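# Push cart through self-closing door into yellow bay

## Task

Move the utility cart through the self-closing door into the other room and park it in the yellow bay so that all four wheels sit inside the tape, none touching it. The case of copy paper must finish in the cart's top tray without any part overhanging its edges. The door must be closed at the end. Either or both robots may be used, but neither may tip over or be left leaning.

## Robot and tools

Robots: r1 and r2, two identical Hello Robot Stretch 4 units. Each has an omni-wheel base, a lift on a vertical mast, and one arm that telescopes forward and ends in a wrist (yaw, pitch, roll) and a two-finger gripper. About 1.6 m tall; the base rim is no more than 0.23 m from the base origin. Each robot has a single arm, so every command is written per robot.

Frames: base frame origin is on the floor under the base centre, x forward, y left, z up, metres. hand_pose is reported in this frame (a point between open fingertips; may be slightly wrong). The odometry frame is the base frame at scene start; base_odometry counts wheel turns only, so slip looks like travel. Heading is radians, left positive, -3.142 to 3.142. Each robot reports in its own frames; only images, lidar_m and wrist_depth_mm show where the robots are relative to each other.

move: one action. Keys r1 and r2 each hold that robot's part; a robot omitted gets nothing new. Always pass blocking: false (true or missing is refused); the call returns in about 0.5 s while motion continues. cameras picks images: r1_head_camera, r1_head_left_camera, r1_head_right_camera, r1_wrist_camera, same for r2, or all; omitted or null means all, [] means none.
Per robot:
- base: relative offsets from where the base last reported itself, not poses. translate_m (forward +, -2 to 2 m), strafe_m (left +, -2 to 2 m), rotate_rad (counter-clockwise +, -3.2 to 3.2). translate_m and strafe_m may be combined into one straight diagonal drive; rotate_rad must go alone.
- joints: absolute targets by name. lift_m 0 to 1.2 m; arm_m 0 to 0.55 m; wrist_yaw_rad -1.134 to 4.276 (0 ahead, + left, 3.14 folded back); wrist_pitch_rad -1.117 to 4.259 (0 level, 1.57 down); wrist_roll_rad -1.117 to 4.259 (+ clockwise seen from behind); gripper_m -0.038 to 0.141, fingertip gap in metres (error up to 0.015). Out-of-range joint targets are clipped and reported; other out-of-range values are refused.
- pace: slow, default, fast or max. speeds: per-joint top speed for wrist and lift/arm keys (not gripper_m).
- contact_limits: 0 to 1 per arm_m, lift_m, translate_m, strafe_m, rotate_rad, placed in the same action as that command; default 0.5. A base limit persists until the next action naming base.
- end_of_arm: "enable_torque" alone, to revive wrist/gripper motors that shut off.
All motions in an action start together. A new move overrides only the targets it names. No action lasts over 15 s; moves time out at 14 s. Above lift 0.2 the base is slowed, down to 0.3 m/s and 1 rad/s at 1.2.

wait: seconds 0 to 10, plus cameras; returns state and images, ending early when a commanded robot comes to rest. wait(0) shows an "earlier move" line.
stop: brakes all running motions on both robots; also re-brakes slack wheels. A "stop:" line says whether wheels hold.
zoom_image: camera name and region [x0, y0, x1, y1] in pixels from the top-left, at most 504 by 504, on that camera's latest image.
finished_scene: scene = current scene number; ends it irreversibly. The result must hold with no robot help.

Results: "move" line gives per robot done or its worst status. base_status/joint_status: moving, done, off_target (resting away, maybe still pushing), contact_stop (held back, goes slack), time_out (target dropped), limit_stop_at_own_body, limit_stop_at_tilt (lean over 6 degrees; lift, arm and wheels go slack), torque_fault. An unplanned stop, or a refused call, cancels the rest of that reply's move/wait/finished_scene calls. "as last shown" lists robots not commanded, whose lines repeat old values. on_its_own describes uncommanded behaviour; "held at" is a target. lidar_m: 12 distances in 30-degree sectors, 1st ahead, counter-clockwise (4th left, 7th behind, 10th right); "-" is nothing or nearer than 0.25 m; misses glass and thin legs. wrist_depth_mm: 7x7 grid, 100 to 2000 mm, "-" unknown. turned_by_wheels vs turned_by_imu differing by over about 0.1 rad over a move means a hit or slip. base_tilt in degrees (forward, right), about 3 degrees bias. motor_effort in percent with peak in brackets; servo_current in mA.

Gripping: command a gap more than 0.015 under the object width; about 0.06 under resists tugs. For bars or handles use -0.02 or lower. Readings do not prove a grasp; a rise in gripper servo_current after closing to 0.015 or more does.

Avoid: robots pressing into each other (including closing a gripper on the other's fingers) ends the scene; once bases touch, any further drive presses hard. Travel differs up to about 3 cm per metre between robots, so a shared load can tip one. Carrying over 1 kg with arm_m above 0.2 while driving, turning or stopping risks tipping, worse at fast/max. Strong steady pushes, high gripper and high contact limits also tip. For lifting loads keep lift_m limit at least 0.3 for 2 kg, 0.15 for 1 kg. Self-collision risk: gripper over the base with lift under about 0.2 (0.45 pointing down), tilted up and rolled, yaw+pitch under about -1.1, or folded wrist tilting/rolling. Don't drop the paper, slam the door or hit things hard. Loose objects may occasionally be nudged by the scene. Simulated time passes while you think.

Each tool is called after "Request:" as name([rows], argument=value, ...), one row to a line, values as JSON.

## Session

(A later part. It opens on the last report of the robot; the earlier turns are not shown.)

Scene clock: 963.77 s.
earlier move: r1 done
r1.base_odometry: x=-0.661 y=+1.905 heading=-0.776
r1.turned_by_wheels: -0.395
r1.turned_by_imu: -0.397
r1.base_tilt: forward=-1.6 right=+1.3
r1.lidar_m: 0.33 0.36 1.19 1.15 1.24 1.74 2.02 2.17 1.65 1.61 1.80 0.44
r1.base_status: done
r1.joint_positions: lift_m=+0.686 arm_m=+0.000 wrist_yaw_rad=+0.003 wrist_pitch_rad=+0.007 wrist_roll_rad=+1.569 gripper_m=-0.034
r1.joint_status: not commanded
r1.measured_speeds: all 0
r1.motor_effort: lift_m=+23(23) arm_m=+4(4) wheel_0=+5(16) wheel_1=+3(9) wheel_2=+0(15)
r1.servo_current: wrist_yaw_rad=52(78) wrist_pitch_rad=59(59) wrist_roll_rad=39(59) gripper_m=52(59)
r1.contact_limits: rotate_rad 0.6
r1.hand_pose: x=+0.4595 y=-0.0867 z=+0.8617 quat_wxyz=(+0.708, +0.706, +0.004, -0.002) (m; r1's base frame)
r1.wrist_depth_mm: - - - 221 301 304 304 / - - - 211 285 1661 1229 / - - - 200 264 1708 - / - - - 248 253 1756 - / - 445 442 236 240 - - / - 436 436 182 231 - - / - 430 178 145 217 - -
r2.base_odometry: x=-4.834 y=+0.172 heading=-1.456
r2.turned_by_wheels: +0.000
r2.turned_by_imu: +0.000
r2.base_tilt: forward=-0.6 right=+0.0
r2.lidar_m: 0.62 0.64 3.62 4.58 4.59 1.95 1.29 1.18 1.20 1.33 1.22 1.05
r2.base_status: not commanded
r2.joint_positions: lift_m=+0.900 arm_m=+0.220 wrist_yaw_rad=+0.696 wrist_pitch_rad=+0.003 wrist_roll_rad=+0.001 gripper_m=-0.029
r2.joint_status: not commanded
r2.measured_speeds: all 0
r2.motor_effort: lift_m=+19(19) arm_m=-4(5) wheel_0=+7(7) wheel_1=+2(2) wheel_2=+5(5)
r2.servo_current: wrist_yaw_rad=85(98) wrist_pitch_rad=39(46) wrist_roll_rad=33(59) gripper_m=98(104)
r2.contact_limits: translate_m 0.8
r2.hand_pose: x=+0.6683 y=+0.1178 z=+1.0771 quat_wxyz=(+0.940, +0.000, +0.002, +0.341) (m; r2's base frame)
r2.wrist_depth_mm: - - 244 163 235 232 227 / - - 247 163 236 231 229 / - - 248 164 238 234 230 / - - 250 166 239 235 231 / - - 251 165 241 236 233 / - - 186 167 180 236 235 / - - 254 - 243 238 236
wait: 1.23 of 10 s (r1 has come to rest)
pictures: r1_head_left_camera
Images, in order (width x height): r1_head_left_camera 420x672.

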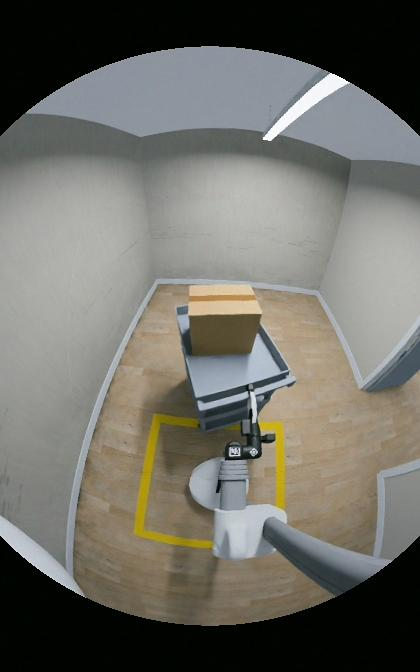

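Request:
move(r1={"base":{"translate_m":-0.75,"strafe_m":0.1},"contact_limits":{"translate_m":0.6}}, cameras=[], blocking=false)

Request:
wait(seconds=10, cameras=["r1_head_left_camera","r1_head_camera","r1_head_right_camera"])

Request:
zoom_image(camera="r1_head_left_camera", region=[90, 250, 370, 530])

Request:
zoom_image(camera="r1_head_right_camera", region=[90, 250, 370, 530])

Scene clock: 981.73 s.
move: r1 moving
r1.base_odometry: x=-0.681 y=+1.930 heading=-0.776
r1.turned_by_wheels: +0.000
r1.turned_by_imu: +0.000
r1.base_tilt: forward=-1.6 right=+1.2
r1.lidar_m: 0.33 0.35 1.20 1.15 1.21 1.76 2.01 2.12 1.69 1.62 1.82 0.45
r1.base_status: translate_m moving; strafe_m moving
r1.joint_positions: lift_m=+0.686 arm_m=+0.000 wrist_yaw_rad=+0.003 wrist_pitch_rad=+0.007 wrist_roll_rad=+1.569 gripper_m=-0.034
r1.joint_status: not commanded
r1.measured_speeds: translate_m=-0.122 strafe_m=+0.015 rotate_rad=-0.004 lift_m=+0.000 arm_m=+0.000 wrist_yaw_rad=+0.000 wrist_pitch_rad=+0.000 wrist_roll_rad=+0.000
r1.motor_effort: lift_m=+23(23) arm_m=-4(4) wheel_0=-7(10) wheel_1=-7(8) wheel_2=+15(16)
r1.servo_current: wrist_yaw_rad=46(59) wrist_pitch_rad=52(59) wrist_roll_rad=59(59) gripper_m=46(52)
r1.contact_limits: translate_m 0.6
r1.hand_pose: x=+0.4596 y=-0.0865 z=+0.8617 quat_wxyz=(+0.708, +0.706, +0.004, -0.001) (m; r1's base frame)
r1.wrist_depth_mm: - - - 215 293 297 300 / - - - 206 271 1708 1229 / - - - 260 260 1808 - / - - - 247 249 - - / - 439 442 182 238 - - / - 436 439 182 231 - - / - 436 178 161 220 - -
r2: as last shown
r2.base_tilt: forward=-0.7 right=+0.0
r2.lidar_m: 0.63 0.65 3.63 4.59 4.58 1.97 1.29 1.17 1.22 1.31 1.20 1.04
r2.motor_effort: lift_m=+19(19) arm_m=-4(5) wheel_0=+7(7) wheel_1=+1(2) wheel_2=+4(5)
r2.servo_current: wrist_yaw_rad=104(104) wrist_pitch_rad=46(46) wrist_roll_rad=52(59) gripper_m=98(104)
r2.contact_limits: translate_m 0.8
r2.wrist_depth_mm: - - 245 163 236 231 228 / - - 246 164 236 232 229 / - - 248 164 238 233 229 / - - 249 165 241 236 232 / - - 252 166 242 236 234 / - - 186 167 180 236 234 / - - 254 - 243 237 236
pictures: none
No camera images: "cameras" was empty.

Scene clock: 985.23 s.
earlier move: r1 done
r1.base_odometry: x=-1.126 y=+2.502 heading=-0.777
r1.turned_by_wheels: -0.001
r1.turned_by_imu: -0.003
r1.base_tilt: forward=-1.6 right=+1.3
r1.lidar_m: 0.38 0.41 1.12 1.09 1.16 1.34 1.27 1.35 1.74 1.66 1.75 0.44
r1.base_status: done
r1.joint_positions: lift_m=+0.686 arm_m=+0.000 wrist_yaw_rad=-0.002 wrist_pitch_rad=+0.007 wrist_roll_rad=+1.569 gripper_m=-0.034
r1.joint_status: not commanded
r1.measured_speeds: all 0
r1.motor_effort: lift_m=+23(23) arm_m=+4(4) wheel_0=-6(14) wheel_1=-3(8) wheel_2=-1(16)
r1.servo_current: wrist_yaw_rad=46(72) wrist_pitch_rad=52(59) wrist_roll_rad=46(65) gripper_m=52(59)
r1.contact_limits: translate_m 0.6
r1.hand_pose: x=+0.4591 y=-0.0881 z=+0.8617 quat_wxyz=(+0.708, +0.706, +0.002, -0.003) (m; r1's base frame)
r1.wrist_depth_mm: - - - 237 236 1756 1205 / - - - - 236 1708 - / - - - 234 236 - - / - 433 436 233 234 - - / - 452 449 232 234 - - / - 466 455 181 231 - - / - 466 181 145 230 - -
r2.base_odometry: x=-4.834 y=+0.172 heading=-1.456
r2.turned_by_wheels: +0.000
r2.turned_by_imu: +0.000
r2.base_tilt: forward=-0.6 right=+0.0
r2.lidar_m: 0.64 0.65 3.62 4.58 4.59 1.94 1.30 1.17 1.22 1.31 1.21 1.06
r2.base_status: not commanded
r2.joint_positions: lift_m=+0.900 arm_m=+0.220 wrist_yaw_rad=+0.696 wrist_pitch_rad=+0.003 wrist_roll_rad=+0.001 gripper_m=-0.029
r2.joint_status: not commanded
r2.measured_speeds: all 0
r2.motor_effort: lift_m=+19(19) arm_m=-4(5) wheel_0=+6(7) wheel_1=+2(2) wheel_2=+4(5)
r2.servo_current: wrist_yaw_rad=78(104) wrist_pitch_rad=46(52) wrist_roll_rad=46(65) gripper_m=98(104)
r2.contact_limits: translate_m 0.8
r2.hand_pose: x=+0.6683 y=+0.1178 z=+1.0771 quat_wxyz=(+0.940, +0.000, +0.002, +0.341) (m; r2's base frame)
r2.wrist_depth_mm: - - 245 163 235 231 228 / - - 246 163 237 232 229 / - - 247 164 238 234 229 / - - 249 165 239 236 232 / - - 250 167 241 236 233 / - - 186 167 180 237 234 / - - 255 - 244 237 236
wait: 3.50 of 10 s (r1 has come to rest)
pictures: r1_head_camera, r1_head_left_camera, r1_head_right_camera
Images, in order (width x height): r1_head_camera 420x560, r1_head_left_camera 420x672, r1_head_right_camera 420x672.

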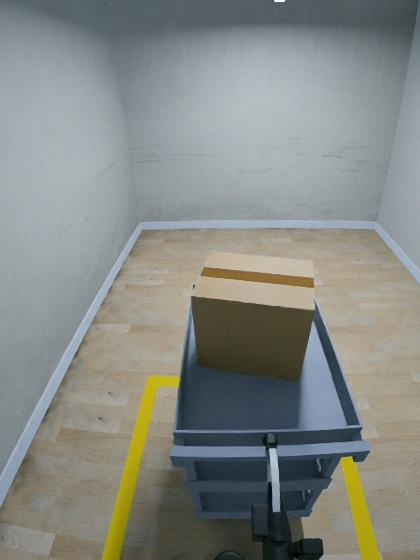

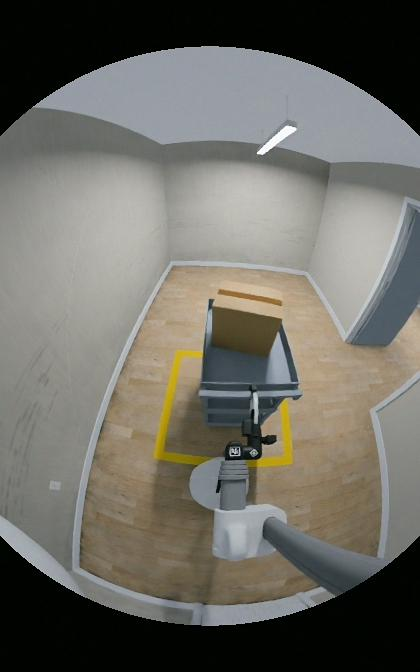

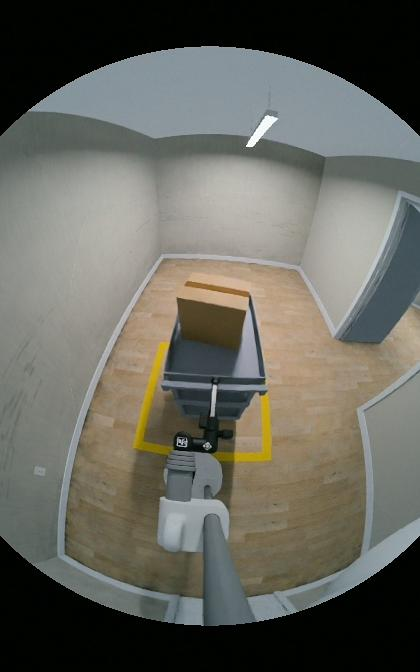

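Scaled by 1.800 from the camera's 420x672 image, which has a finer 600x960 frame.

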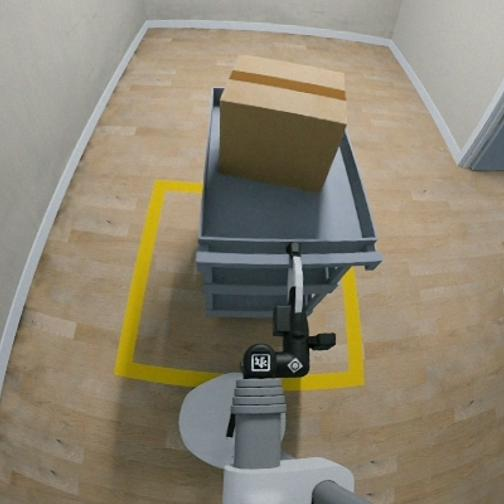

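Scaled by 1.800 from the camera's 420x672 image, which has a finer 600x960 frame.

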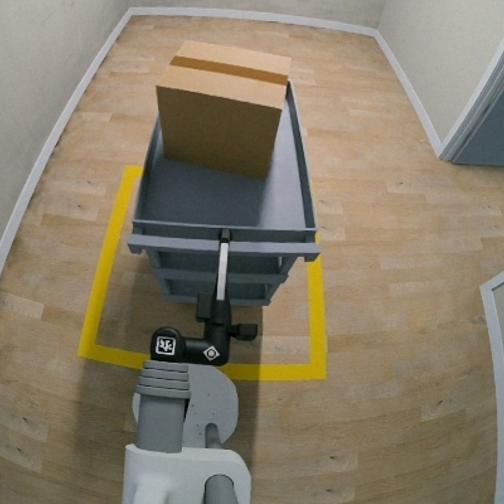

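Request:
move(r1={"base":{"translate_m":-0.09},"pace":"slow"}, blocking=false, cameras=[])

Request:
wait(seconds=4, cameras=["r1_head_camera"])

Request:
zoom_image(camera="r1_head_camera", region=[100, 300, 500, 640])

Scene clock: 1012.57 s.
move: r1 moving
r1.base_odometry: x=-1.135 y=+2.511 heading=-0.778
r1.turned_by_wheels: +0.000
r1.turned_by_imu: -0.001
r1.base_tilt: forward=-1.6 right=+1.3
r1.lidar_m: 0.37 0.39 1.13 1.08 1.13 1.34 1.26 1.34 1.77 1.68 1.75 0.43
r1.base_status: translate_m moving
r1.joint_positions: lift_m=+0.686 arm_m=+0.000 wrist_yaw_rad=-0.002 wrist_pitch_rad=+0.007 wrist_roll_rad=+1.569 gripper_m=-0.034
r1.joint_status: not commanded
r1.measured_speeds: translate_m=-0.048 strafe_m=+0.000 rotate_rad=+0.003 lift_m=+0.000 arm_m=+0.000 wrist_yaw_rad=+0.000 wrist_pitch_rad=+0.000 wrist_roll_rad=+0.000
r1.motor_effort: lift_m=+23(23) arm_m=-4(4) wheel_0=-6(10) wheel_1=-5(8) wheel_2=+8(9)
r1.servo_current: wrist_yaw_rad=59(59) wrist_pitch_rad=46(59) wrist_roll_rad=59(59) gripper_m=52(52)
r1.hand_pose: x=+0.4591 y=-0.0881 z=+0.8617 quat_wxyz=(+0.708, +0.706, +0.002, -0.003) (m; r1's base frame)
r1.wrist_depth_mm: - - - 236 236 1661 1205 / - - - 236 236 1708 - / - - - 235 235 - - / - 436 439 233 235 - - / - 449 449 231 233 - - / - 462 455 181 231 - - / - 466 178 144 230 - -
r2: as last shown
r2.lidar_m: 0.62 0.65 3.62 4.59 4.58 1.99 1.28 1.19 1.22 1.34 1.22 1.06
r2.motor_effort: lift_m=+19(19) arm_m=-4(5) wheel_0=+7(7) wheel_1=+1(2) wheel_2=+5(5)
r2.servo_current: wrist_yaw_rad=98(104) wrist_pitch_rad=39(46) wrist_roll_rad=52(52) gripper_m=91(98)
r2.contact_limits: translate_m 0.8
r2.wrist_depth_mm: - - 245 163 236 231 227 / - - 247 163 236 232 228 / - - 247 164 237 233 231 / - - 249 165 240 235 232 / - - 251 165 241 236 232 / - - 186 167 180 237 234 / - - 254 - 243 238 236
pictures: none
No camera images: "cameras" was empty.

Scene clock: 1014.23 s.
earlier move: r1 done
r1.base_odometry: x=-1.190 y=+2.565 heading=-0.777
r1.turned_by_wheels: +0.000
r1.turned_by_imu: +0.000
r1.base_tilt: forward=-1.5 right=+1.3
r1.lidar_m: 0.38 0.43 1.12 1.09 1.17 1.27 1.18 1.28 1.75 1.66 1.75 0.43
r1.base_status: done
r1.joint_positions: lift_m=+0.686 arm_m=+0.000 wrist_yaw_rad=-0.002 wrist_pitch_rad=+0.007 wrist_roll_rad=+1.569 gripper_m=-0.034
r1.joint_status: not commanded
r1.measured_speeds: all 0
r1.motor_effort: lift_m=+23(23) arm_m=-4(4) wheel_0=-3(10) wheel_1=-3(8) wheel_2=+3(9)
r1.servo_current: wrist_yaw_rad=39(72) wrist_pitch_rad=59(59) wrist_roll_rad=52(59) gripper_m=59(59)
r1.hand_pose: x=+0.4591 y=-0.0881 z=+0.8617 quat_wxyz=(+0.708, +0.706, +0.002, -0.003) (m; r1's base frame)
r1.wrist_depth_mm: - - - 227 226 1661 1281 / - - - 228 229 1576 - / - 430 427 229 229 - - / - 433 436 229 230 - - / - 449 452 229 231 - - / - 469 462 181 231 - - / - 484 178 144 232 - -
r2.base_odometry: x=-4.834 y=+0.172 heading=-1.456
r2.turned_by_wheels: +0.000
r2.turned_by_imu: +0.000
r2.base_tilt: forward=-0.6 right=+0.1
r2.lidar_m: 0.62 0.66 3.63 4.55 4.60 1.97 1.30 1.19 1.22 1.34 1.21 1.02
r2.base_status: not commanded
r2.joint_positions: lift_m=+0.900 arm_m=+0.220 wrist_yaw_rad=+0.696 wrist_pitch_rad=+0.003 wrist_roll_rad=+0.001 gripper_m=-0.029
r2.joint_status: not commanded
r2.measured_speeds: all 0
r2.motor_effort: lift_m=+19(19) arm_m=-4(5) wheel_0=+6(7) wheel_1=+1(2) wheel_2=+4(5)
r2.servo_current: wrist_yaw_rad=91(104) wrist_pitch_rad=39(46) wrist_roll_rad=52(59) gripper_m=91(104)
r2.contact_limits: translate_m 0.8
r2.hand_pose: x=+0.6683 y=+0.1178 z=+1.0771 quat_wxyz=(+0.940, +0.000, +0.002, +0.341) (m; r2's base frame)
r2.wrist_depth_mm: - - 244 163 236 231 228 / - - 246 164 236 232 229 / - - 246 164 237 234 230 / - - 249 165 239 235 231 / - - 251 166 242 236 233 / - - 186 166 180 237 235 / - - 255 - 244 237 237
wait: 1.67 of 4 s (r1 has come to rest)
pictures: r1_head_camera
Images, in order (width x height): r1_head_camera 420x560.

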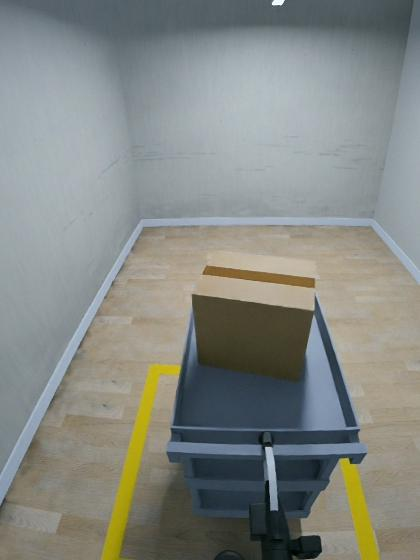

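Invalid region (100, 300, 500, 640): it reaches outside that camera's 420x560 image.

Request:
move(r1={"base":{"translate_m":-0.08},"pace":"slow"}, blocking=false, cameras=[])

Request:
wait(seconds=3, cameras=["r1_head_camera","r1_head_left_camera","r1_head_right_camera"])

Request:
move(r1={"joints":{"gripper_m":0.085}}, blocking=false, cameras=[])

Request:
wait(seconds=2.5, cameras=[])

Request:
move(r1={"base":{"translate_m":-0.35},"pace":"slow"}, blocking=false, cameras=[])

Request:
wait(seconds=5, cameras=["r1_head_camera"])

Request:
zoom_image(camera="r1_head_camera", region=[80, 260, 420, 560])

Scene clock: 1030.43 s.
move: r1 moving
r1.base_odometry: x=-1.199 y=+2.574 heading=-0.778
r1.turned_by_wheels: +0.000
r1.turned_by_imu: -0.001
r1.base_tilt: forward=-1.6 right=+1.3
r1.lidar_m: 0.38 0.42 1.14 1.10 1.16 1.22 1.17 1.25 1.75 1.66 1.76 0.43
r1.base_status: translate_m moving
r1.joint_positions: lift_m=+0.686 arm_m=+0.000 wrist_yaw_rad=-0.002 wrist_pitch_rad=+0.007 wrist_roll_rad=+1.569 gripper_m=-0.034
r1.joint_status: not commanded
r1.measured_speeds: translate_m=-0.049 strafe_m=+0.000 rotate_rad=-0.001 lift_m=+0.000 arm_m=+0.000 wrist_yaw_rad=+0.000 wrist_pitch_rad=+0.000 wrist_roll_rad=+0.000
r1.motor_effort: lift_m=+23(23) arm_m=-4(4) wheel_0=-5(8) wheel_1=-5(6) wheel_2=+7(9)
r1.servo_current: wrist_yaw_rad=33(65) wrist_pitch_rad=52(59) wrist_roll_rad=52(65) gripper_m=46(52)
r1.hand_pose: x=+0.4591 y=-0.0881 z=+0.8617 quat_wxyz=(+0.708, +0.706, +0.002, -0.003) (m; r1's base frame)
r1.wrist_depth_mm: - - - 225 225 1618 1205 / - - - 226 227 1618 - / - 427 427 226 228 - - / - 430 436 228 229 - - / - 452 452 230 231 - - / - 473 466 181 231 - - / - 484 177 145 234 - -
r2: as last shown
r2.lidar_m: 0.61 0.63 3.61 4.59 4.59 1.96 1.29 1.20 1.23 1.33 1.21 1.05
r2.motor_effort: lift_m=+19(19) arm_m=-4(5) wheel_0=+7(7) wheel_1=+1(2) wheel_2=+4(5)
r2.servo_current: wrist_yaw_rad=85(98) wrist_pitch_rad=39(46) wrist_roll_rad=52(65) gripper_m=98(104)
r2.contact_limits: translate_m 0.8
r2.wrist_depth_mm: - - 245 163 235 232 227 / - - 246 163 236 231 229 / - - 248 164 237 233 230 / - - 248 165 240 236 231 / - - 252 166 242 236 233 / - - 186 166 180 237 235 / - - 256 - 244 239 236
pictures: none
No camera images: "cameras" was empty.

Scene clock: 1032.00 s.
earlier move: r1 done
r1.base_odometry: x=-1.247 y=+2.621 heading=-0.777
r1.turned_by_wheels: +0.001
r1.turned_by_imu: +0.001
r1.base_tilt: forward=-1.6 right=+1.3
r1.lidar_m: 0.38 0.43 1.14 1.09 1.16 1.17 1.10 1.18 1.72 1.66 1.78 0.43
r1.base_status: done
r1.joint_positions: lift_m=+0.686 arm_m=+0.000 wrist_yaw_rad=+0.000 wrist_pitch_rad=+0.007 wrist_roll_rad=+1.569 gripper_m=-0.034
r1.joint_status: not commanded
r1.measured_speeds: all 0
r1.motor_effort: lift_m=+23(23) arm_m=-4(4) wheel_0=-2(9) wheel_1=-2(7) wheel_2=+5(9)
r1.servo_current: wrist_yaw_rad=59(72) wrist_pitch_rad=46(59) wrist_roll_rad=46(65) gripper_m=52(59)
r1.hand_pose: x=+0.4593 y=-0.0875 z=+0.8617 quat_wxyz=(+0.708, +0.706, +0.003, -0.003) (m; r1's base frame)
r1.wrist_depth_mm: - - - 219 219 1576 1255 / - - - 222 222 788 - / - 421 421 223 224 - - / - 433 436 225 228 - - / - 459 459 228 229 - - / - 480 473 182 231 - - / - 492 178 145 236 - -
r2.base_odometry: x=-4.834 y=+0.172 heading=-1.456
r2.turned_by_wheels: +0.000
r2.turned_by_imu: +0.000
r2.base_tilt: forward=-0.7 right=+0.1
r2.lidar_m: 0.63 0.66 3.62 4.57 4.57 1.98 1.28 1.18 1.24 1.31 1.20 1.04
r2.base_status: not commanded
r2.joint_positions: lift_m=+0.900 arm_m=+0.220 wrist_yaw_rad=+0.696 wrist_pitch_rad=+0.003 wrist_roll_rad=+0.001 gripper_m=-0.029
r2.joint_status: not commanded
r2.measured_speeds: all 0
r2.motor_effort: lift_m=+19(19) arm_m=-4(5) wheel_0=+6(7) wheel_1=+1(2) wheel_2=+4(5)
r2.servo_current: wrist_yaw_rad=91(104) wrist_pitch_rad=46(46) wrist_roll_rad=39(65) gripper_m=104(104)
r2.contact_limits: translate_m 0.8
r2.hand_pose: x=+0.6683 y=+0.1178 z=+1.0771 quat_wxyz=(+0.940, +0.000, +0.002, +0.341) (m; r2's base frame)
r2.wrist_depth_mm: - - 245 163 236 231 228 / - - 246 163 236 232 229 / - - 248 164 237 235 230 / - - 249 165 239 236 232 / - - 250 166 241 236 233 / - - 186 167 180 237 235 / - - 254 - 244 237 236
wait: 1.57 of 3 s (r1 has come to rest)
pictures: r1_head_camera, r1_head_left_camera, r1_head_right_camera
Images, in order (width x height): r1_head_camera 420x560, r1_head_left_camera 420x672, r1_head_right_camera 420x672.

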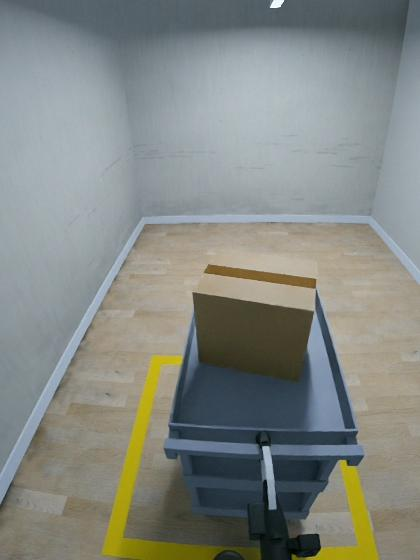

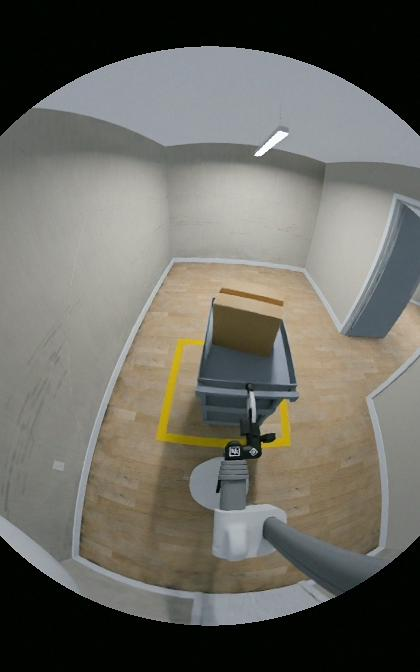

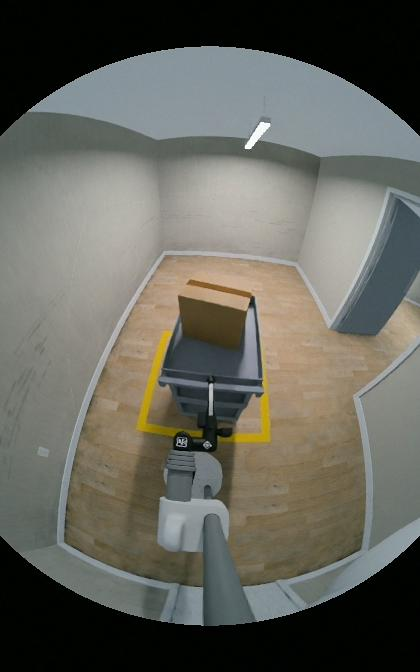

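Scene clock: 1032.50 s.
move: r1 moving
r1.base_odometry: x=-1.247 y=+2.621 heading=-0.778
r1.turned_by_wheels: +0.000
r1.turned_by_imu: +0.000
r1.base_tilt: forward=-1.6 right=+1.2
r1.lidar_m: 0.41 0.43 1.14 1.06 1.17 1.18 1.10 1.17 1.71 1.67 1.76 0.42
r1.base_status: not commanded
r1.joint_positions: lift_m=+0.686 arm_m=+0.000 wrist_yaw_rad=+0.000 wrist_pitch_rad=+0.007 wrist_roll_rad=+1.569 gripper_m=-0.009
r1.joint_status: gripper_m moving
r1.measured_speeds: all 0
r1.motor_effort: lift_m=+23(23) arm_m=-1(4) wheel_0=-1(2) wheel_1=-2(3) wheel_2=+1(5)
r1.servo_current: wrist_yaw_rad=52(59) wrist_pitch_rad=46(52) wrist_roll_rad=52(65) gripper_m=72(72)
r1.hand_pose: x=+0.4593 y=-0.0875 z=+0.8617 quat_wxyz=(+0.708, +0.706, +0.003, -0.003) (m; r1's base frame)
r1.wrist_depth_mm: - - - 220 222 1661 1205 / - - - - 225 1618 - / - 421 427 167 227 - - / - 439 439 169 230 - - / - 459 459 231 233 - - / - 484 473 180 235 - - / - - 184 151 236 569 -
r2: as last shown
r2.lidar_m: 0.61 0.67 3.63 4.59 4.59 1.93 1.29 1.20 1.22 1.30 1.23 1.06
r2.motor_effort: lift_m=+19(19) arm_m=-4(4) wheel_0=+7(7) wheel_1=+2(2) wheel_2=+5(5)
r2.servo_current: wrist_yaw_rad=91(98) wrist_pitch_rad=39(46) wrist_roll_rad=39(52) gripper_m=98(104)
r2.contact_limits: translate_m 0.8
r2.wrist_depth_mm: - - 244 163 235 230 227 / - - 246 164 236 233 228 / - - 247 165 238 233 230 / - - 250 165 239 235 232 / - - 251 166 241 237 233 / - - 186 167 180 237 235 / - - 255 - 244 237 236
pictures: none
No camera images: "cameras" was empty.

Scene clock: 1033.87 s.
earlier move: r1 done
r1.base_odometry: x=-1.247 y=+2.621 heading=-0.778
r1.turned_by_wheels: +0.000
r1.turned_by_imu: +0.000
r1.base_tilt: forward=-1.6 right=+1.3
r1.lidar_m: 0.40 0.43 1.15 1.08 1.17 1.16 1.11 1.15 1.72 1.67 1.77 0.42
r1.base_status: not commanded
r1.joint_positions: lift_m=+0.686 arm_m=+0.000 wrist_yaw_rad=+0.000 wrist_pitch_rad=+0.007 wrist_roll_rad=+1.569 gripper_m=+0.085
r1.joint_status: all done
r1.measured_speeds: all 0
r1.motor_effort: lift_m=+23(23) arm_m=+4(4) wheel_0=-1(2) wheel_1=-2(3) wheel_2=+1(5)
r1.servo_current: wrist_yaw_rad=33(59) wrist_pitch_rad=52(59) wrist_roll_rad=52(65) gripper_m=39(98)
r1.hand_pose: x=+0.4593 y=-0.0875 z=+0.8617 quat_wxyz=(+0.708, +0.706, +0.003, -0.003) (m; r1's base frame)
r1.wrist_depth_mm: - - - 224 226 1618 - / - - - - 228 1708 - / - 430 430 170 230 - - / - 439 442 172 233 - - / - 459 462 234 236 - - / - 492 469 186 237 - - / - - 160 177 181 591 -
r2.base_odometry: x=-4.834 y=+0.172 heading=-1.456
r2.turned_by_wheels: +0.000
r2.turned_by_imu: +0.000
r2.base_tilt: forward=-0.7 right=+0.1
r2.lidar_m: 0.61 0.65 3.62 4.60 4.58 1.97 1.29 1.18 1.23 1.31 1.22 1.03
r2.base_status: not commanded
r2.joint_positions: lift_m=+0.900 arm_m=+0.220 wrist_yaw_rad=+0.696 wrist_pitch_rad=+0.003 wrist_roll_rad=+0.001 gripper_m=-0.029
r2.joint_status: not commanded
r2.measured_speeds: all 0
r2.motor_effort: lift_m=+19(19) arm_m=-4(5) wheel_0=+6(7) wheel_1=+1(2) wheel_2=+4(5)
r2.servo_current: wrist_yaw_rad=91(98) wrist_pitch_rad=39(46) wrist_roll_rad=46(59) gripper_m=91(104)
r2.contact_limits: translate_m 0.8
r2.hand_pose: x=+0.6683 y=+0.1178 z=+1.0771 quat_wxyz=(+0.940, +0.000, +0.002, +0.341) (m; r2's base frame)
r2.wrist_depth_mm: - - 245 163 236 231 228 / - - 246 164 237 231 228 / - - 249 165 238 234 229 / - - 249 165 239 235 231 / - - 251 165 240 236 233 / - - 186 167 180 238 235 / - - 255 - 244 238 236
wait: 1.37 of 2.5 s (r1 has come to rest)
pictures: none
No camera images: "cameras" was empty.

Scene clock: 1034.37 s.
move: r1 moving
r1.base_odometry: x=-1.256 y=+2.630 heading=-0.778
r1.turned_by_wheels: +0.000
r1.turned_by_imu: -0.001
r1.base_tilt: forward=-1.6 right=+1.3
r1.lidar_m: 0.40 0.44 1.13 1.09 1.13 1.15 1.09 1.18 1.70 1.67 1.78 0.44
r1.base_status: translate_m moving
r1.joint_positions: lift_m=+0.686 arm_m=+0.000 wrist_yaw_rad=+0.000 wrist_pitch_rad=+0.003 wrist_roll_rad=+1.569 gripper_m=+0.085
r1.joint_status: not commanded
r1.measured_speeds: translate_m=-0.048 strafe_m=+0.001 rotate_rad=-0.001 lift_m=+0.000 arm_m=+0.000 wrist_yaw_rad=+0.000 wrist_pitch_rad=+0.000 wrist_roll_rad=+0.000
r1.motor_effort: lift_m=+21(23) arm_m=+4(4) wheel_0=-7(7) wheel_1=-3(4) wheel_2=+4(6)
r1.servo_current: wrist_yaw_rad=52(59) wrist_pitch_rad=39(52) wrist_roll_rad=46(59) gripper_m=39(46)
r1.hand_pose: x=+0.4593 y=-0.0875 z=+0.8631 quat_wxyz=(+0.708, +0.706, +0.001, -0.001) (m; r1's base frame)
r1.wrist_depth_mm: - - - 243 244 1708 1255 / - - - 245 246 1661 - / - - 549 245 245 - - / - 455 455 247 248 - - / - 473 466 250 249 - - / - - 201 190 195 - - / - 512 504 142 253 1808 -
r2: as last shown
r2.base_tilt: forward=-0.6 right=+0.1
r2.lidar_m: 0.60 0.66 3.62 4.60 4.59 1.97 1.30 1.18 1.21 1.33 1.21 1.02
r2.motor_effort: lift_m=+19(19) arm_m=-4(5) wheel_0=+7(7) wheel_1=+2(2) wheel_2=+4(5)
r2.servo_current: wrist_yaw_rad=72(104) wrist_pitch_rad=39(46) wrist_roll_rad=52(59) gripper_m=98(98)
r2.contact_limits: translate_m 0.8
r2.wrist_depth_mm: - - 244 163 236 230 228 / - - 247 163 236 231 229 / - - 248 164 238 234 231 / - - 250 165 239 235 231 / - - 252 166 241 236 233 / - - 186 167 180 237 235 / - - 254 - 244 236 236
pictures: none
No camera images: "cameras" was empty.

Scene clock: 1038.63 s.
earlier move: r1 done
r1.base_odometry: x=-1.496 y=+2.867 heading=-0.778
r1.turned_by_wheels: +0.000
r1.turned_by_imu: +0.000
r1.base_tilt: forward=-1.6 right=+1.3
r1.lidar_m: 0.74 1.56 1.15 1.10 1.10 0.81 0.72 0.81 1.20 1.66 1.76 0.77
r1.base_status: done
r1.joint_positions: lift_m=+0.686 arm_m=+0.000 wrist_yaw_rad=+0.000 wrist_pitch_rad=+0.003 wrist_roll_rad=+1.569 gripper_m=+0.085
r1.joint_status: not commanded
r1.measured_speeds: all 0
r1.motor_effort: lift_m=+20(23) arm_m=+4(4) wheel_0=-3(7) wheel_1=-3(7) wheel_2=+1(7)
r1.servo_current: wrist_yaw_rad=46(72) wrist_pitch_rad=46(52) wrist_roll_rad=46(65) gripper_m=39(52)
r1.hand_pose: x=+0.4593 y=-0.0875 z=+0.8631 quat_wxyz=(+0.708, +0.706, +0.001, -0.001) (m; r1's base frame)
r1.wrist_depth_mm: - - - - - 1708 1281 / - - - - - 1618 1098 / - - - 585 - - 585 / - - 778 591 - - 585 / - - 820 585 - - 591 / - - 211 842 195 - 597 / - - - 150 - 148 603
r2.base_odometry: x=-4.834 y=+0.172 heading=-1.456
r2.turned_by_wheels: +0.000
r2.turned_by_imu: +0.001
r2.base_tilt: forward=-0.6 right=+0.1
r2.lidar_m: 0.62 0.67 3.58 4.58 4.58 1.96 1.27 1.18 1.23 1.34 1.22 1.04
r2.base_status: not commanded
r2.joint_positions: lift_m=+0.900 arm_m=+0.220 wrist_yaw_rad=+0.696 wrist_pitch_rad=+0.003 wrist_roll_rad=+0.001 gripper_m=-0.029
r2.joint_status: not commanded
r2.measured_speeds: all 0
r2.motor_effort: lift_m=+19(19) arm_m=-4(5) wheel_0=+7(7) wheel_1=+2(2) wheel_2=+4(5)
r2.servo_current: wrist_yaw_rad=104(111) wrist_pitch_rad=52(52) wrist_roll_rad=59(59) gripper_m=98(104)
r2.contact_limits: translate_m 0.8
r2.hand_pose: x=+0.6683 y=+0.1178 z=+1.0771 quat_wxyz=(+0.940, +0.000, +0.002, +0.341) (m; r2's base frame)
r2.wrist_depth_mm: - - 245 163 235 231 227 / - - 246 163 236 231 229 / - - 248 164 237 234 230 / - - 249 165 239 235 231 / - - 251 166 241 236 233 / - - 186 167 180 237 234 / - - 254 - 244 237 236
wait: 4.27 of 5 s (r1 has come to rest)
pictures: r1_head_camera
Images, in order (width x height): r1_head_camera 420x560.

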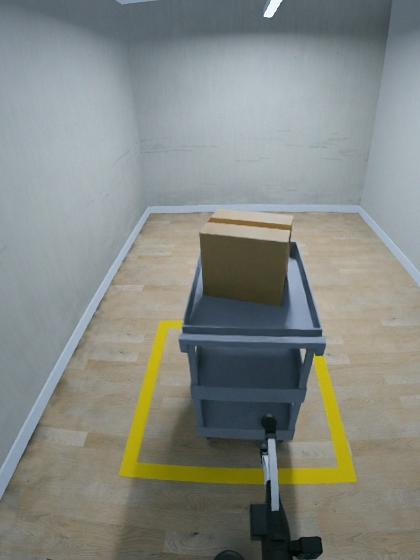

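Scaled by 1.482 from the camera's 420x560 image, which has a finer 600x800 frame.

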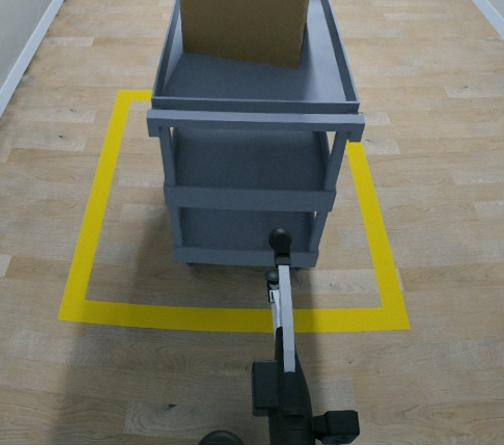

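Request:
move(r1={"base":{"strafe_m":-1.15}}, blocking=false, cameras=[])

Request:
wait(seconds=8, cameras=[])

Request:
move(r1={"base":{"rotate_rad":0.75}}, blocking=false, cameras=[])

Request:
wait(seconds=5, cameras=["r1_head_camera"])

Request:
zoom_image(camera="r1_head_camera", region=[60, 200, 420, 500])

Scene clock: 1049.43 s.
move: r1 moving
r1.base_odometry: x=-1.522 y=+2.841 heading=-0.778
r1.turned_by_wheels: +0.000
r1.turned_by_imu: +0.000
r1.base_tilt: forward=-1.6 right=+1.3
r1.lidar_m: 0.72 1.61 1.17 1.15 1.11 0.82 0.73 0.82 1.19 1.61 1.69 0.74
r1.base_status: strafe_m moving
r1.joint_positions: lift_m=+0.686 arm_m=+0.000 wrist_yaw_rad=+0.000 wrist_pitch_rad=+0.003 wrist_roll_rad=+1.569 gripper_m=+0.085
r1.joint_status: not commanded
r1.measured_speeds: translate_m=+0.000 strafe_m=-0.142 rotate_rad=-0.001 lift_m=+0.000 arm_m=+0.000 wrist_yaw_rad=+0.000 wrist_pitch_rad=+0.000 wrist_roll_rad=+0.000
r1.motor_effort: lift_m=+21(21) arm_m=+4(4) wheel_0=+8(10) wheel_1=-7(10) wheel_2=+1(1)
r1.servo_current: wrist_yaw_rad=52(65) wrist_pitch_rad=46(52) wrist_roll_rad=52(59) gripper_m=46(46)
r1.hand_pose: x=+0.4593 y=-0.0875 z=+0.8631 quat_wxyz=(+0.708, +0.706, +0.001, -0.001) (m; r1's base frame)
r1.wrist_depth_mm: - - - - - 1708 1255 / - - - - - 1921 1182 / - - - 574 1138 580 580 / - - 778 580 - - 585 / - - 809 585 - - - / - - 212 831 191 - 597 / - - - 150 - 148 603
r2: as last shown
r2.turned_by_imu: +0.000
r2.lidar_m: 0.62 0.64 3.62 4.61 4.59 1.96 1.30 1.19 1.21 1.32 1.21 1.03
r2.motor_effort: lift_m=+19(19) arm_m=-4(5) wheel_0=+6(7) wheel_1=+2(2) wheel_2=+4(5)
r2.servo_current: wrist_yaw_rad=91(91) wrist_pitch_rad=46(52) wrist_roll_rad=59(59) gripper_m=98(104)
r2.contact_limits: translate_m 0.8
r2.wrist_depth_mm: - - 245 163 236 231 227 / - - 247 164 237 231 229 / - - 248 164 237 234 231 / - - 249 166 240 234 232 / - - 252 165 242 236 233 / - - 187 167 180 237 235 / - - 254 - 244 237 236
pictures: none
No camera images: "cameras" was empty.

Scene clock: 1054.10 s.
earlier move: r1 done
r1.base_odometry: x=-2.303 y=+2.048 heading=-0.778
r1.turned_by_wheels: +0.000
r1.turned_by_imu: -0.006
r1.base_tilt: forward=-1.6 right=+1.3
r1.lidar_m: 2.38 1.17 1.09 2.22 1.12 0.85 0.83 0.76 0.55 0.51 0.53 0.77
r1.base_status: done
r1.joint_positions: lift_m=+0.686 arm_m=+0.000 wrist_yaw_rad=+0.000 wrist_pitch_rad=+0.003 wrist_roll_rad=+1.569 gripper_m=+0.085
r1.joint_status: not commanded
r1.measured_speeds: all 0
r1.motor_effort: lift_m=+21(21) arm_m=+4(4) wheel_0=+2(11) wheel_1=-1(11) wheel_2=+0(2)
r1.servo_current: wrist_yaw_rad=59(72) wrist_pitch_rad=46(52) wrist_roll_rad=46(65) gripper_m=39(52)
r1.hand_pose: x=+0.4593 y=-0.0875 z=+0.8631 quat_wxyz=(+0.708, +0.706, +0.001, -0.001) (m; r1's base frame)
r1.wrist_depth_mm: - - - - - 1618 1205 / 1708 - - - - 1661 1229 / - - - - - 1756 1255 / - - - - - 1808 1255 / - - - - - 1756 1229 / - - 211 - 198 1618 1255 / - - - 150 - 1808 1281
r2.base_odometry: x=-4.834 y=+0.172 heading=-1.456
r2.turned_by_wheels: +0.000
r2.turned_by_imu: +0.001
r2.base_tilt: forward=-0.6 right=+0.0
r2.lidar_m: 0.61 0.66 3.63 4.60 4.57 1.98 1.31 1.18 1.22 1.31 1.21 1.02
r2.base_status: not commanded
r2.joint_positions: lift_m=+0.900 arm_m=+0.220 wrist_yaw_rad=+0.696 wrist_pitch_rad=+0.003 wrist_roll_rad=+0.001 gripper_m=-0.029
r2.joint_status: not commanded
r2.measured_speeds: all 0
r2.motor_effort: lift_m=+19(19) arm_m=-4(5) wheel_0=+6(7) wheel_1=+1(2) wheel_2=+4(5)
r2.servo_current: wrist_yaw_rad=91(104) wrist_pitch_rad=46(52) wrist_roll_rad=46(65) gripper_m=98(104)
r2.contact_limits: translate_m 0.8
r2.hand_pose: x=+0.6683 y=+0.1178 z=+1.0771 quat_wxyz=(+0.940, +0.000, +0.002, +0.341) (m; r2's base frame)
r2.wrist_depth_mm: - - 245 163 235 232 227 / - - 247 163 236 232 229 / - - 247 164 238 234 229 / - - 250 165 240 235 231 / - - 251 166 241 236 234 / - - 186 167 180 237 234 / - - 254 - 244 237 235
wait: 4.67 of 8 s (r1 has come to rest)
pictures: none
No camera images: "cameras" was empty.

Scene clock: 1054.60 s.
move: r1 moving
r1.base_odometry: x=-2.303 y=+2.048 heading=-0.525
r1.turned_by_wheels: +0.252
r1.turned_by_imu: +0.253
r1.base_tilt: forward=-1.6 right=+1.3
r1.lidar_m: 3.91 1.12 2.23 1.61 0.94 0.82 0.83 0.61 0.52 0.52 0.63 1.11
r1.base_status: rotate_rad moving
r1.joint_positions: lift_m=+0.686 arm_m=+0.000 wrist_yaw_rad=+0.000 wrist_pitch_rad=+0.003 wrist_roll_rad=+1.569 gripper_m=+0.085
r1.joint_status: not commanded
r1.measured_speeds: translate_m=-0.001 strafe_m=+0.002 rotate_rad=+0.971 lift_m=+0.000 arm_m=+0.000 wrist_yaw_rad=+0.000 wrist_pitch_rad=+0.000 wrist_roll_rad=+0.000
r1.motor_effort: lift_m=+21(21) arm_m=+4(4) wheel_0=-8(9) wheel_1=-6(7) wheel_2=-7(7)
r1.servo_current: wrist_yaw_rad=46(65) wrist_pitch_rad=46(46) wrist_roll_rad=46(59) gripper_m=39(39)
r1.hand_pose: x=+0.4593 y=-0.0875 z=+0.8631 quat_wxyz=(+0.708, +0.706, +0.001, -0.001) (m; r1's base frame)
r1.wrist_depth_mm: - - - - - 1708 1205 / - - - - - 1708 1205 / - - - - - 1756 1229 / - - - - - 1808 1255 / - - - - - 1808 1229 / - - 211 - 199 1661 1255 / - - - 150 - 1808 1229
r2: as last shown
r2.turned_by_imu: +0.000
r2.base_tilt: forward=-0.6 right=+0.1
r2.lidar_m: 0.64 0.65 3.58 4.60 4.59 1.99 1.29 1.18 1.23 1.32 1.20 1.05
r2.motor_effort: lift_m=+19(19) arm_m=-4(5) wheel_0=+7(7) wheel_1=+1(1) wheel_2=+4(5)
r2.servo_current: wrist_yaw_rad=91(104) wrist_pitch_rad=46(46) wrist_roll_rad=59(59) gripper_m=98(104)
r2.contact_limits: translate_m 0.8
r2.wrist_depth_mm: - - 245 163 236 230 227 / - - 247 163 236 232 228 / - - 248 164 238 233 229 / - - 249 165 239 236 231 / - - 251 166 241 236 233 / - - 186 167 180 238 235 / - - 254 - 244 238 236
pictures: none
No camera images: "cameras" was empty.

Scene clock: 1055.63 s.
earlier move: r1 done
r1.base_odometry: x=-2.303 y=+2.048 heading=-0.028
r1.turned_by_wheels: +0.497
r1.turned_by_imu: +0.500
r1.base_tilt: forward=-1.6 right=+1.3
r1.lidar_m: 1.10 1.41 1.72 0.93 0.83 0.82 0.62 0.52 0.52 0.61 1.04 3.89
r1.base_status: done
r1.joint_positions: lift_m=+0.686 arm_m=+0.000 wrist_yaw_rad=+0.000 wrist_pitch_rad=+0.003 wrist_roll_rad=+1.569 gripper_m=+0.085
r1.joint_status: not commanded
r1.measured_speeds: all 0
r1.motor_effort: lift_m=+21(21) arm_m=+4(4) wheel_0=-1(9) wheel_1=-1(9) wheel_2=-1(8)
r1.servo_current: wrist_yaw_rad=59(65) wrist_pitch_rad=46(52) wrist_roll_rad=52(59) gripper_m=46(46)
r1.hand_pose: x=+0.4593 y=-0.0875 z=+0.8631 quat_wxyz=(+0.708, +0.706, +0.001, -0.001) (m; r1's base frame)
r1.wrist_depth_mm: - - - - - 1756 1160 / - - - - - 1756 1229 / - - - - - 1863 1205 / - - - 1205 - 1618 1160 / - - - 1160 - - 991 / - - 211 - 198 - 1138 / - - - 150 - 1708 1281
r2.base_odometry: x=-4.834 y=+0.172 heading=-1.456
r2.turned_by_wheels: +0.000
r2.turned_by_imu: +0.000
r2.base_tilt: forward=-0.7 right=+0.0
r2.lidar_m: 0.59 0.67 3.60 4.60 4.59 1.95 1.29 1.18 1.19 1.29 1.22 1.07
r2.base_status: not commanded
r2.joint_positions: lift_m=+0.900 arm_m=+0.220 wrist_yaw_rad=+0.696 wrist_pitch_rad=+0.003 wrist_roll_rad=+0.001 gripper_m=-0.029
r2.joint_status: not commanded
r2.measured_speeds: all 0
r2.motor_effort: lift_m=+19(19) arm_m=-4(5) wheel_0=+7(7) wheel_1=+1(2) wheel_2=+5(5)
r2.servo_current: wrist_yaw_rad=98(104) wrist_pitch_rad=39(52) wrist_roll_rad=46(59) gripper_m=98(104)
r2.contact_limits: translate_m 0.8
r2.hand_pose: x=+0.6683 y=+0.1178 z=+1.0771 quat_wxyz=(+0.940, +0.000, +0.002, +0.341) (m; r2's base frame)
r2.wrist_depth_mm: - - 245 163 235 231 227 / - - 246 163 237 232 229 / - - 248 164 238 234 229 / - - 249 165 240 235 231 / - - 251 166 240 236 233 / - - 186 167 181 238 234 / - - 255 - 245 237 236
wait: 1.03 of 5 s (r1 has come to rest)
pictures: r1_head_camera
Images, in order (width x height): r1_head_camera 420x560.

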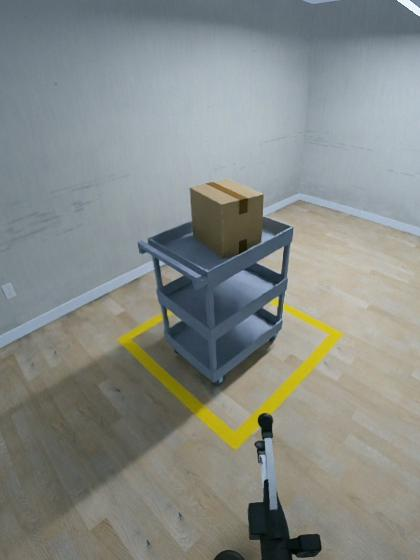

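Scaled by 1.400 from the camera's 420x560 image, which has a finer 600x800 frame.

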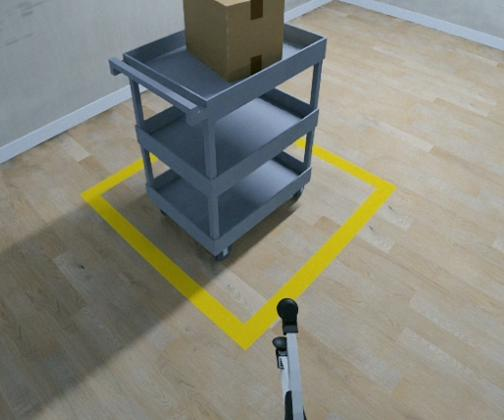

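Request:
move(r2={"base":{"translate_m":0.17,"strafe_m":0.11},"pace":"slow","contact_limits":{"translate_m":0.4}}, blocking=false, cameras=[])

Request:
wait(seconds=5, cameras=["r2_head_camera"])

Scene clock: 1065.70 s.
move: r2 moving
r1: as last shown
r1.turned_by_wheels: +0.000
r1.turned_by_imu: +0.000
r1.lidar_m: 1.11 1.44 1.73 0.95 0.83 0.82 0.62 0.51 0.53 0.63 1.09 3.89
r1.motor_effort: lift_m=+21(21) arm_m=+4(4) wheel_0=-2(2) wheel_1=-1(1) wheel_2=-1(1)
r1.servo_current: wrist_yaw_rad=59(59) wrist_pitch_rad=46(52) wrist_roll_rad=52(59) gripper_m=39(52)
r1.wrist_depth_mm: - - - - - 1756 1160 / - - - - - 1708 1229 / - - - - - 1863 1255 / - - - 1229 - 1576 1182 / - - - 1160 - - 976 / - - 212 - 198 - 1138 / - - - 150 - 1708 1255
r2.base_odometry: x=-4.825 y=+0.161 heading=-1.455
r2.turned_by_wheels: +0.001
r2.turned_by_imu: +0.001
r2.base_tilt: forward=-0.6 right=+0.0
r2.lidar_m: 0.62 0.66 3.60 4.56 4.58 1.97 1.32 1.21 1.21 1.29 1.21 1.02
r2.base_status: translate_m moving; strafe_m moving
r2.joint_positions: lift_m=+0.900 arm_m=+0.220 wrist_yaw_rad=+0.696 wrist_pitch_rad=+0.003 wrist_roll_rad=+0.001 gripper_m=-0.029
r2.joint_status: not commanded
r2.measured_speeds: translate_m=+0.046 strafe_m=+0.029 rotate_rad=+0.004 lift_m=+0.000 arm_m=+0.000 wrist_yaw_rad=+0.000 wrist_pitch_rad=+0.000 wrist_roll_rad=+0.000
r2.motor_effort: lift_m=+19(19) arm_m=-4(4) wheel_0=+3(6) wheel_1=+10(11) wheel_2=-1(4)
r2.servo_current: wrist_yaw_rad=98(104) wrist_pitch_rad=39(46) wrist_roll_rad=39(65) gripper_m=104(104)
r2.contact_limits: translate_m 0.4
r2.hand_pose: x=+0.6683 y=+0.1178 z=+1.0771 quat_wxyz=(+0.940, +0.000, +0.002, +0.341) (m; r2's base frame)
r2.wrist_depth_mm: - - 245 163 235 230 225 / - - 248 164 236 230 226 / - - 249 164 236 231 228 / - - 250 166 238 234 229 / - - 251 166 240 235 230 / - - 187 167 181 236 232 / - - 255 - - 235 233
pictures: none
No camera images: "cameras" was empty.

Scene clock: 1068.40 s.
earlier move: r2 done
r1.base_odometry: x=-2.303 y=+2.048 heading=-0.028
r1.turned_by_wheels: +0.000
r1.turned_by_imu: +0.000
r1.base_tilt: forward=-1.6 right=+1.3
r1.lidar_m: 1.10 1.44 1.72 0.96 0.82 0.81 0.63 0.52 0.53 0.60 1.07 3.90
r1.base_status: not commanded
r1.joint_positions: lift_m=+0.686 arm_m=+0.000 wrist_yaw_rad=+0.000 wrist_pitch_rad=+0.003 wrist_roll_rad=+1.569 gripper_m=+0.085
r1.joint_status: not commanded
r1.measured_speeds: all 0
r1.motor_effort: lift_m=+21(21) arm_m=+4(4) wheel_0=-2(2) wheel_1=-1(2) wheel_2=-1(1)
r1.servo_current: wrist_yaw_rad=59(72) wrist_pitch_rad=46(52) wrist_roll_rad=39(72) gripper_m=33(52)
r1.hand_pose: x=+0.4593 y=-0.0875 z=+0.8631 quat_wxyz=(+0.708, +0.706, +0.001, -0.001) (m; r1's base frame)
r1.wrist_depth_mm: - - - - - 1808 1160 / - - - - - 1756 1229 / - - - - - 1863 1229 / - - - 1205 - 1618 1205 / - - - 1182 - - 976 / - - 211 - 198 - 1182 / - - - 150 - 1708 1255
r2.base_odometry: x=-4.705 y=+0.016 heading=-1.454
r2.turned_by_wheels: +0.001
r2.turned_by_imu: +0.004
r2.base_tilt: forward=-0.6 right=+0.0
r2.lidar_m: 0.61 0.67 3.41 4.34 4.60 2.24 1.50 1.39 1.44 1.30 1.20 0.90
r2.base_status: done
r2.joint_positions: lift_m=+0.900 arm_m=+0.220 wrist_yaw_rad=+0.696 wrist_pitch_rad=+0.003 wrist_roll_rad=+0.001 gripper_m=-0.029
r2.joint_status: not commanded
r2.measured_speeds: all 0
r2.motor_effort: lift_m=+19(19) arm_m=-4(5) wheel_0=+10(13) wheel_1=+7(12) wheel_2=+6(7)
r2.servo_current: wrist_yaw_rad=91(104) wrist_pitch_rad=39(52) wrist_roll_rad=46(65) gripper_m=104(104)
r2.contact_limits: translate_m 0.4
r2.hand_pose: x=+0.6683 y=+0.1178 z=+1.0771 quat_wxyz=(+0.940, +0.000, +0.002, +0.341) (m; r2's base frame)
r2.wrist_depth_mm: - - 259 165 223 208 198 / - - 262 162 225 209 200 / - - - 166 225 211 200 / - - - 167 228 211 202 / - - - 167 229 213 203 / - - 183 167 181 214 204 / - - - - 229 208 206
wait: 2.70 of 5 s (r2 has come to rest)
pictures: r2_head_camera
Images, in order (width x height): r2_head_camera 420x560.

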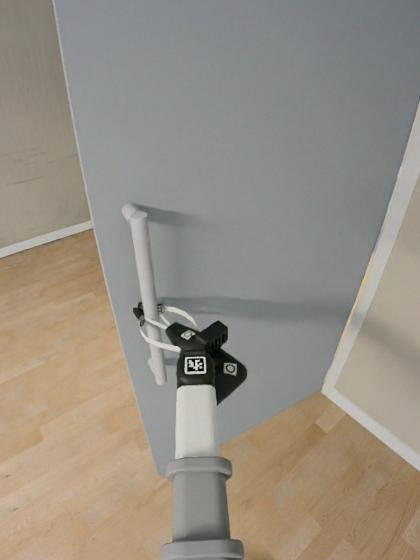

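Request:
move(r2={"base":{"translate_m":0.185,"strafe_m":0.218},"joints":{"wrist_yaw_rad":0.175},"speeds":{"wrist_yaw_rad":0.18},"pace":"slow","contact_limits":{"translate_m":0.4}}, blocking=false, cameras=[])

Request:
wait(seconds=6, cameras=["r2_head_camera"])

Scene clock: 1091.30 s.
move: r2 moving
r1: as last shown
r1.lidar_m: 1.09 1.43 1.72 0.97 0.81 0.83 0.63 0.51 0.53 0.62 1.07 3.88
r1.motor_effort: lift_m=+21(21) arm_m=+4(4) wheel_0=-1(2) wheel_1=-1(1) wheel_2=-1(1)
r1.servo_current: wrist_yaw_rad=33(59) wrist_pitch_rad=33(46) wrist_roll_rad=46(59) gripper_m=46(46)
r1.wrist_depth_mm: - - - - - 1863 1138 / - - - - - 1756 1229 / - - - - - 1863 1229 / - - - 1229 - 1661 1182 / - - - 1138 - - 976 / - - 211 - 199 - 1118 / - - - 150 - 1661 1255
r2.base_odometry: x=-4.694 y=+0.009 heading=-1.452
r2.turned_by_wheels: +0.002
r2.turned_by_imu: +0.003
r2.base_tilt: forward=-0.7 right=+0.0
r2.lidar_m: 0.63 0.68 3.39 4.35 4.59 2.28 1.51 1.41 1.43 1.31 1.19 0.89
r2.base_status: translate_m moving; strafe_m moving
r2.joint_positions: lift_m=+0.900 arm_m=+0.220 wrist_yaw_rad=+0.648 wrist_pitch_rad=+0.003 wrist_roll_rad=+0.001 gripper_m=-0.029
r2.joint_status: wrist_yaw_rad moving
r2.measured_speeds: translate_m=+0.033 strafe_m=+0.039 rotate_rad=+0.001 lift_m=+0.000 arm_m=+0.000 wrist_yaw_rad=-0.150 wrist_pitch_rad=+0.000 wrist_roll_rad=+0.000
r2.motor_effort: lift_m=+19(19) arm_m=-4(5) wheel_0=+12(12) wheel_1=+12(14) wheel_2=+3(6)
r2.servo_current: wrist_yaw_rad=455(455) wrist_pitch_rad=39(46) wrist_roll_rad=52(52) gripper_m=104(111)
r2.contact_limits: translate_m 0.4
r2.hand_pose: x=+0.6736 y=+0.1044 z=+1.0771 quat_wxyz=(+0.948, +0.000, +0.002, +0.318) (m; r2's base frame)
r2.wrist_depth_mm: - - - 163 224 209 199 / - - 257 163 226 211 202 / - - 262 169 227 211 202 / - - 262 169 227 213 204 / - - 264 165 229 214 204 / - - 184 166 224 216 206 / - - - - 228 212 206
pictures: none
No camera images: "cameras" was empty.

Scene clock: 1094.93 s.
earlier move: r2 done
r1.base_odometry: x=-2.303 y=+2.048 heading=-0.028
r1.turned_by_wheels: +0.000
r1.turned_by_imu: +0.000
r1.base_tilt: forward=-1.6 right=+1.3
r1.lidar_m: 1.11 1.43 1.70 0.92 0.82 0.82 0.64 0.52 0.53 0.60 1.07 3.88
r1.base_status: not commanded
r1.joint_positions: lift_m=+0.686 arm_m=+0.000 wrist_yaw_rad=+0.000 wrist_pitch_rad=+0.003 wrist_roll_rad=+1.569 gripper_m=+0.085
r1.joint_status: not commanded
r1.measured_speeds: all 0
r1.motor_effort: lift_m=+21(21) arm_m=+4(4) wheel_0=-2(3) wheel_1=-1(1) wheel_2=-1(1)
r1.servo_current: wrist_yaw_rad=52(65) wrist_pitch_rad=46(52) wrist_roll_rad=39(72) gripper_m=46(52)
r1.hand_pose: x=+0.4593 y=-0.0875 z=+0.8631 quat_wxyz=(+0.708, +0.706, +0.001, -0.001) (m; r1's base frame)
r1.wrist_depth_mm: - - - - - 1808 1138 / - - - - - 1756 1255 / - - - - - 1808 1229 / - - - 1205 - 1618 1182 / - - - 1138 - - 960 / - - 211 - 198 - 1138 / - - - 150 - 1708 1229
r2.base_odometry: x=-4.466 y=-0.142 heading=-1.454
r2.turned_by_wheels: -0.002
r2.turned_by_imu: +0.006
r2.base_tilt: forward=-0.6 right=+0.1
r2.lidar_m: 0.62 3.07 3.15 4.02 4.54 2.67 1.77 1.68 1.70 1.37 1.27 0.76
r2.base_status: done
r2.joint_positions: lift_m=+0.900 arm_m=+0.220 wrist_yaw_rad=+0.190 wrist_pitch_rad=+0.003 wrist_roll_rad=+0.001 gripper_m=-0.029
r2.joint_status: all done
r2.measured_speeds: all 0
r2.motor_effort: lift_m=+19(19) arm_m=-5(5) wheel_0=-4(20) wheel_1=+4(16) wheel_2=+1(8)
r2.servo_current: wrist_yaw_rad=91(696) wrist_pitch_rad=46(46) wrist_roll_rad=46(59) gripper_m=98(111)
r2.contact_limits: translate_m 0.4
r2.hand_pose: x=+0.6907 y=-0.0315 z=+1.0771 quat_wxyz=(+0.996, +0.000, +0.002, +0.095) (m; r2's base frame)
r2.wrist_depth_mm: - - 242 162 238 236 236 / - - 244 163 240 238 236 / - - 245 164 242 239 239 / - - 247 167 243 241 240 / - - 250 166 244 242 241 / - - 186 167 180 244 242 / - - 252 - 248 - 245
wait: 3.63 of 6 s (r2 has come to rest)
pictures: r2_head_camera
Images, in order (width x height): r2_head_camera 420x560.

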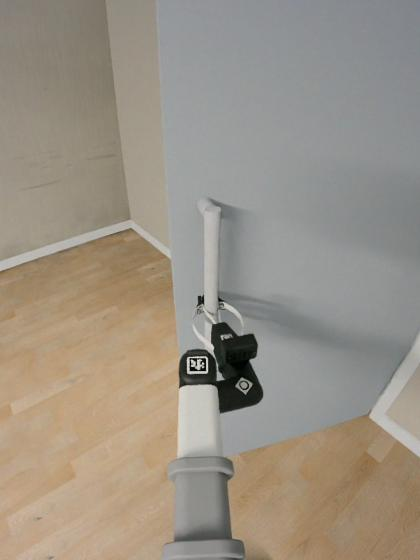

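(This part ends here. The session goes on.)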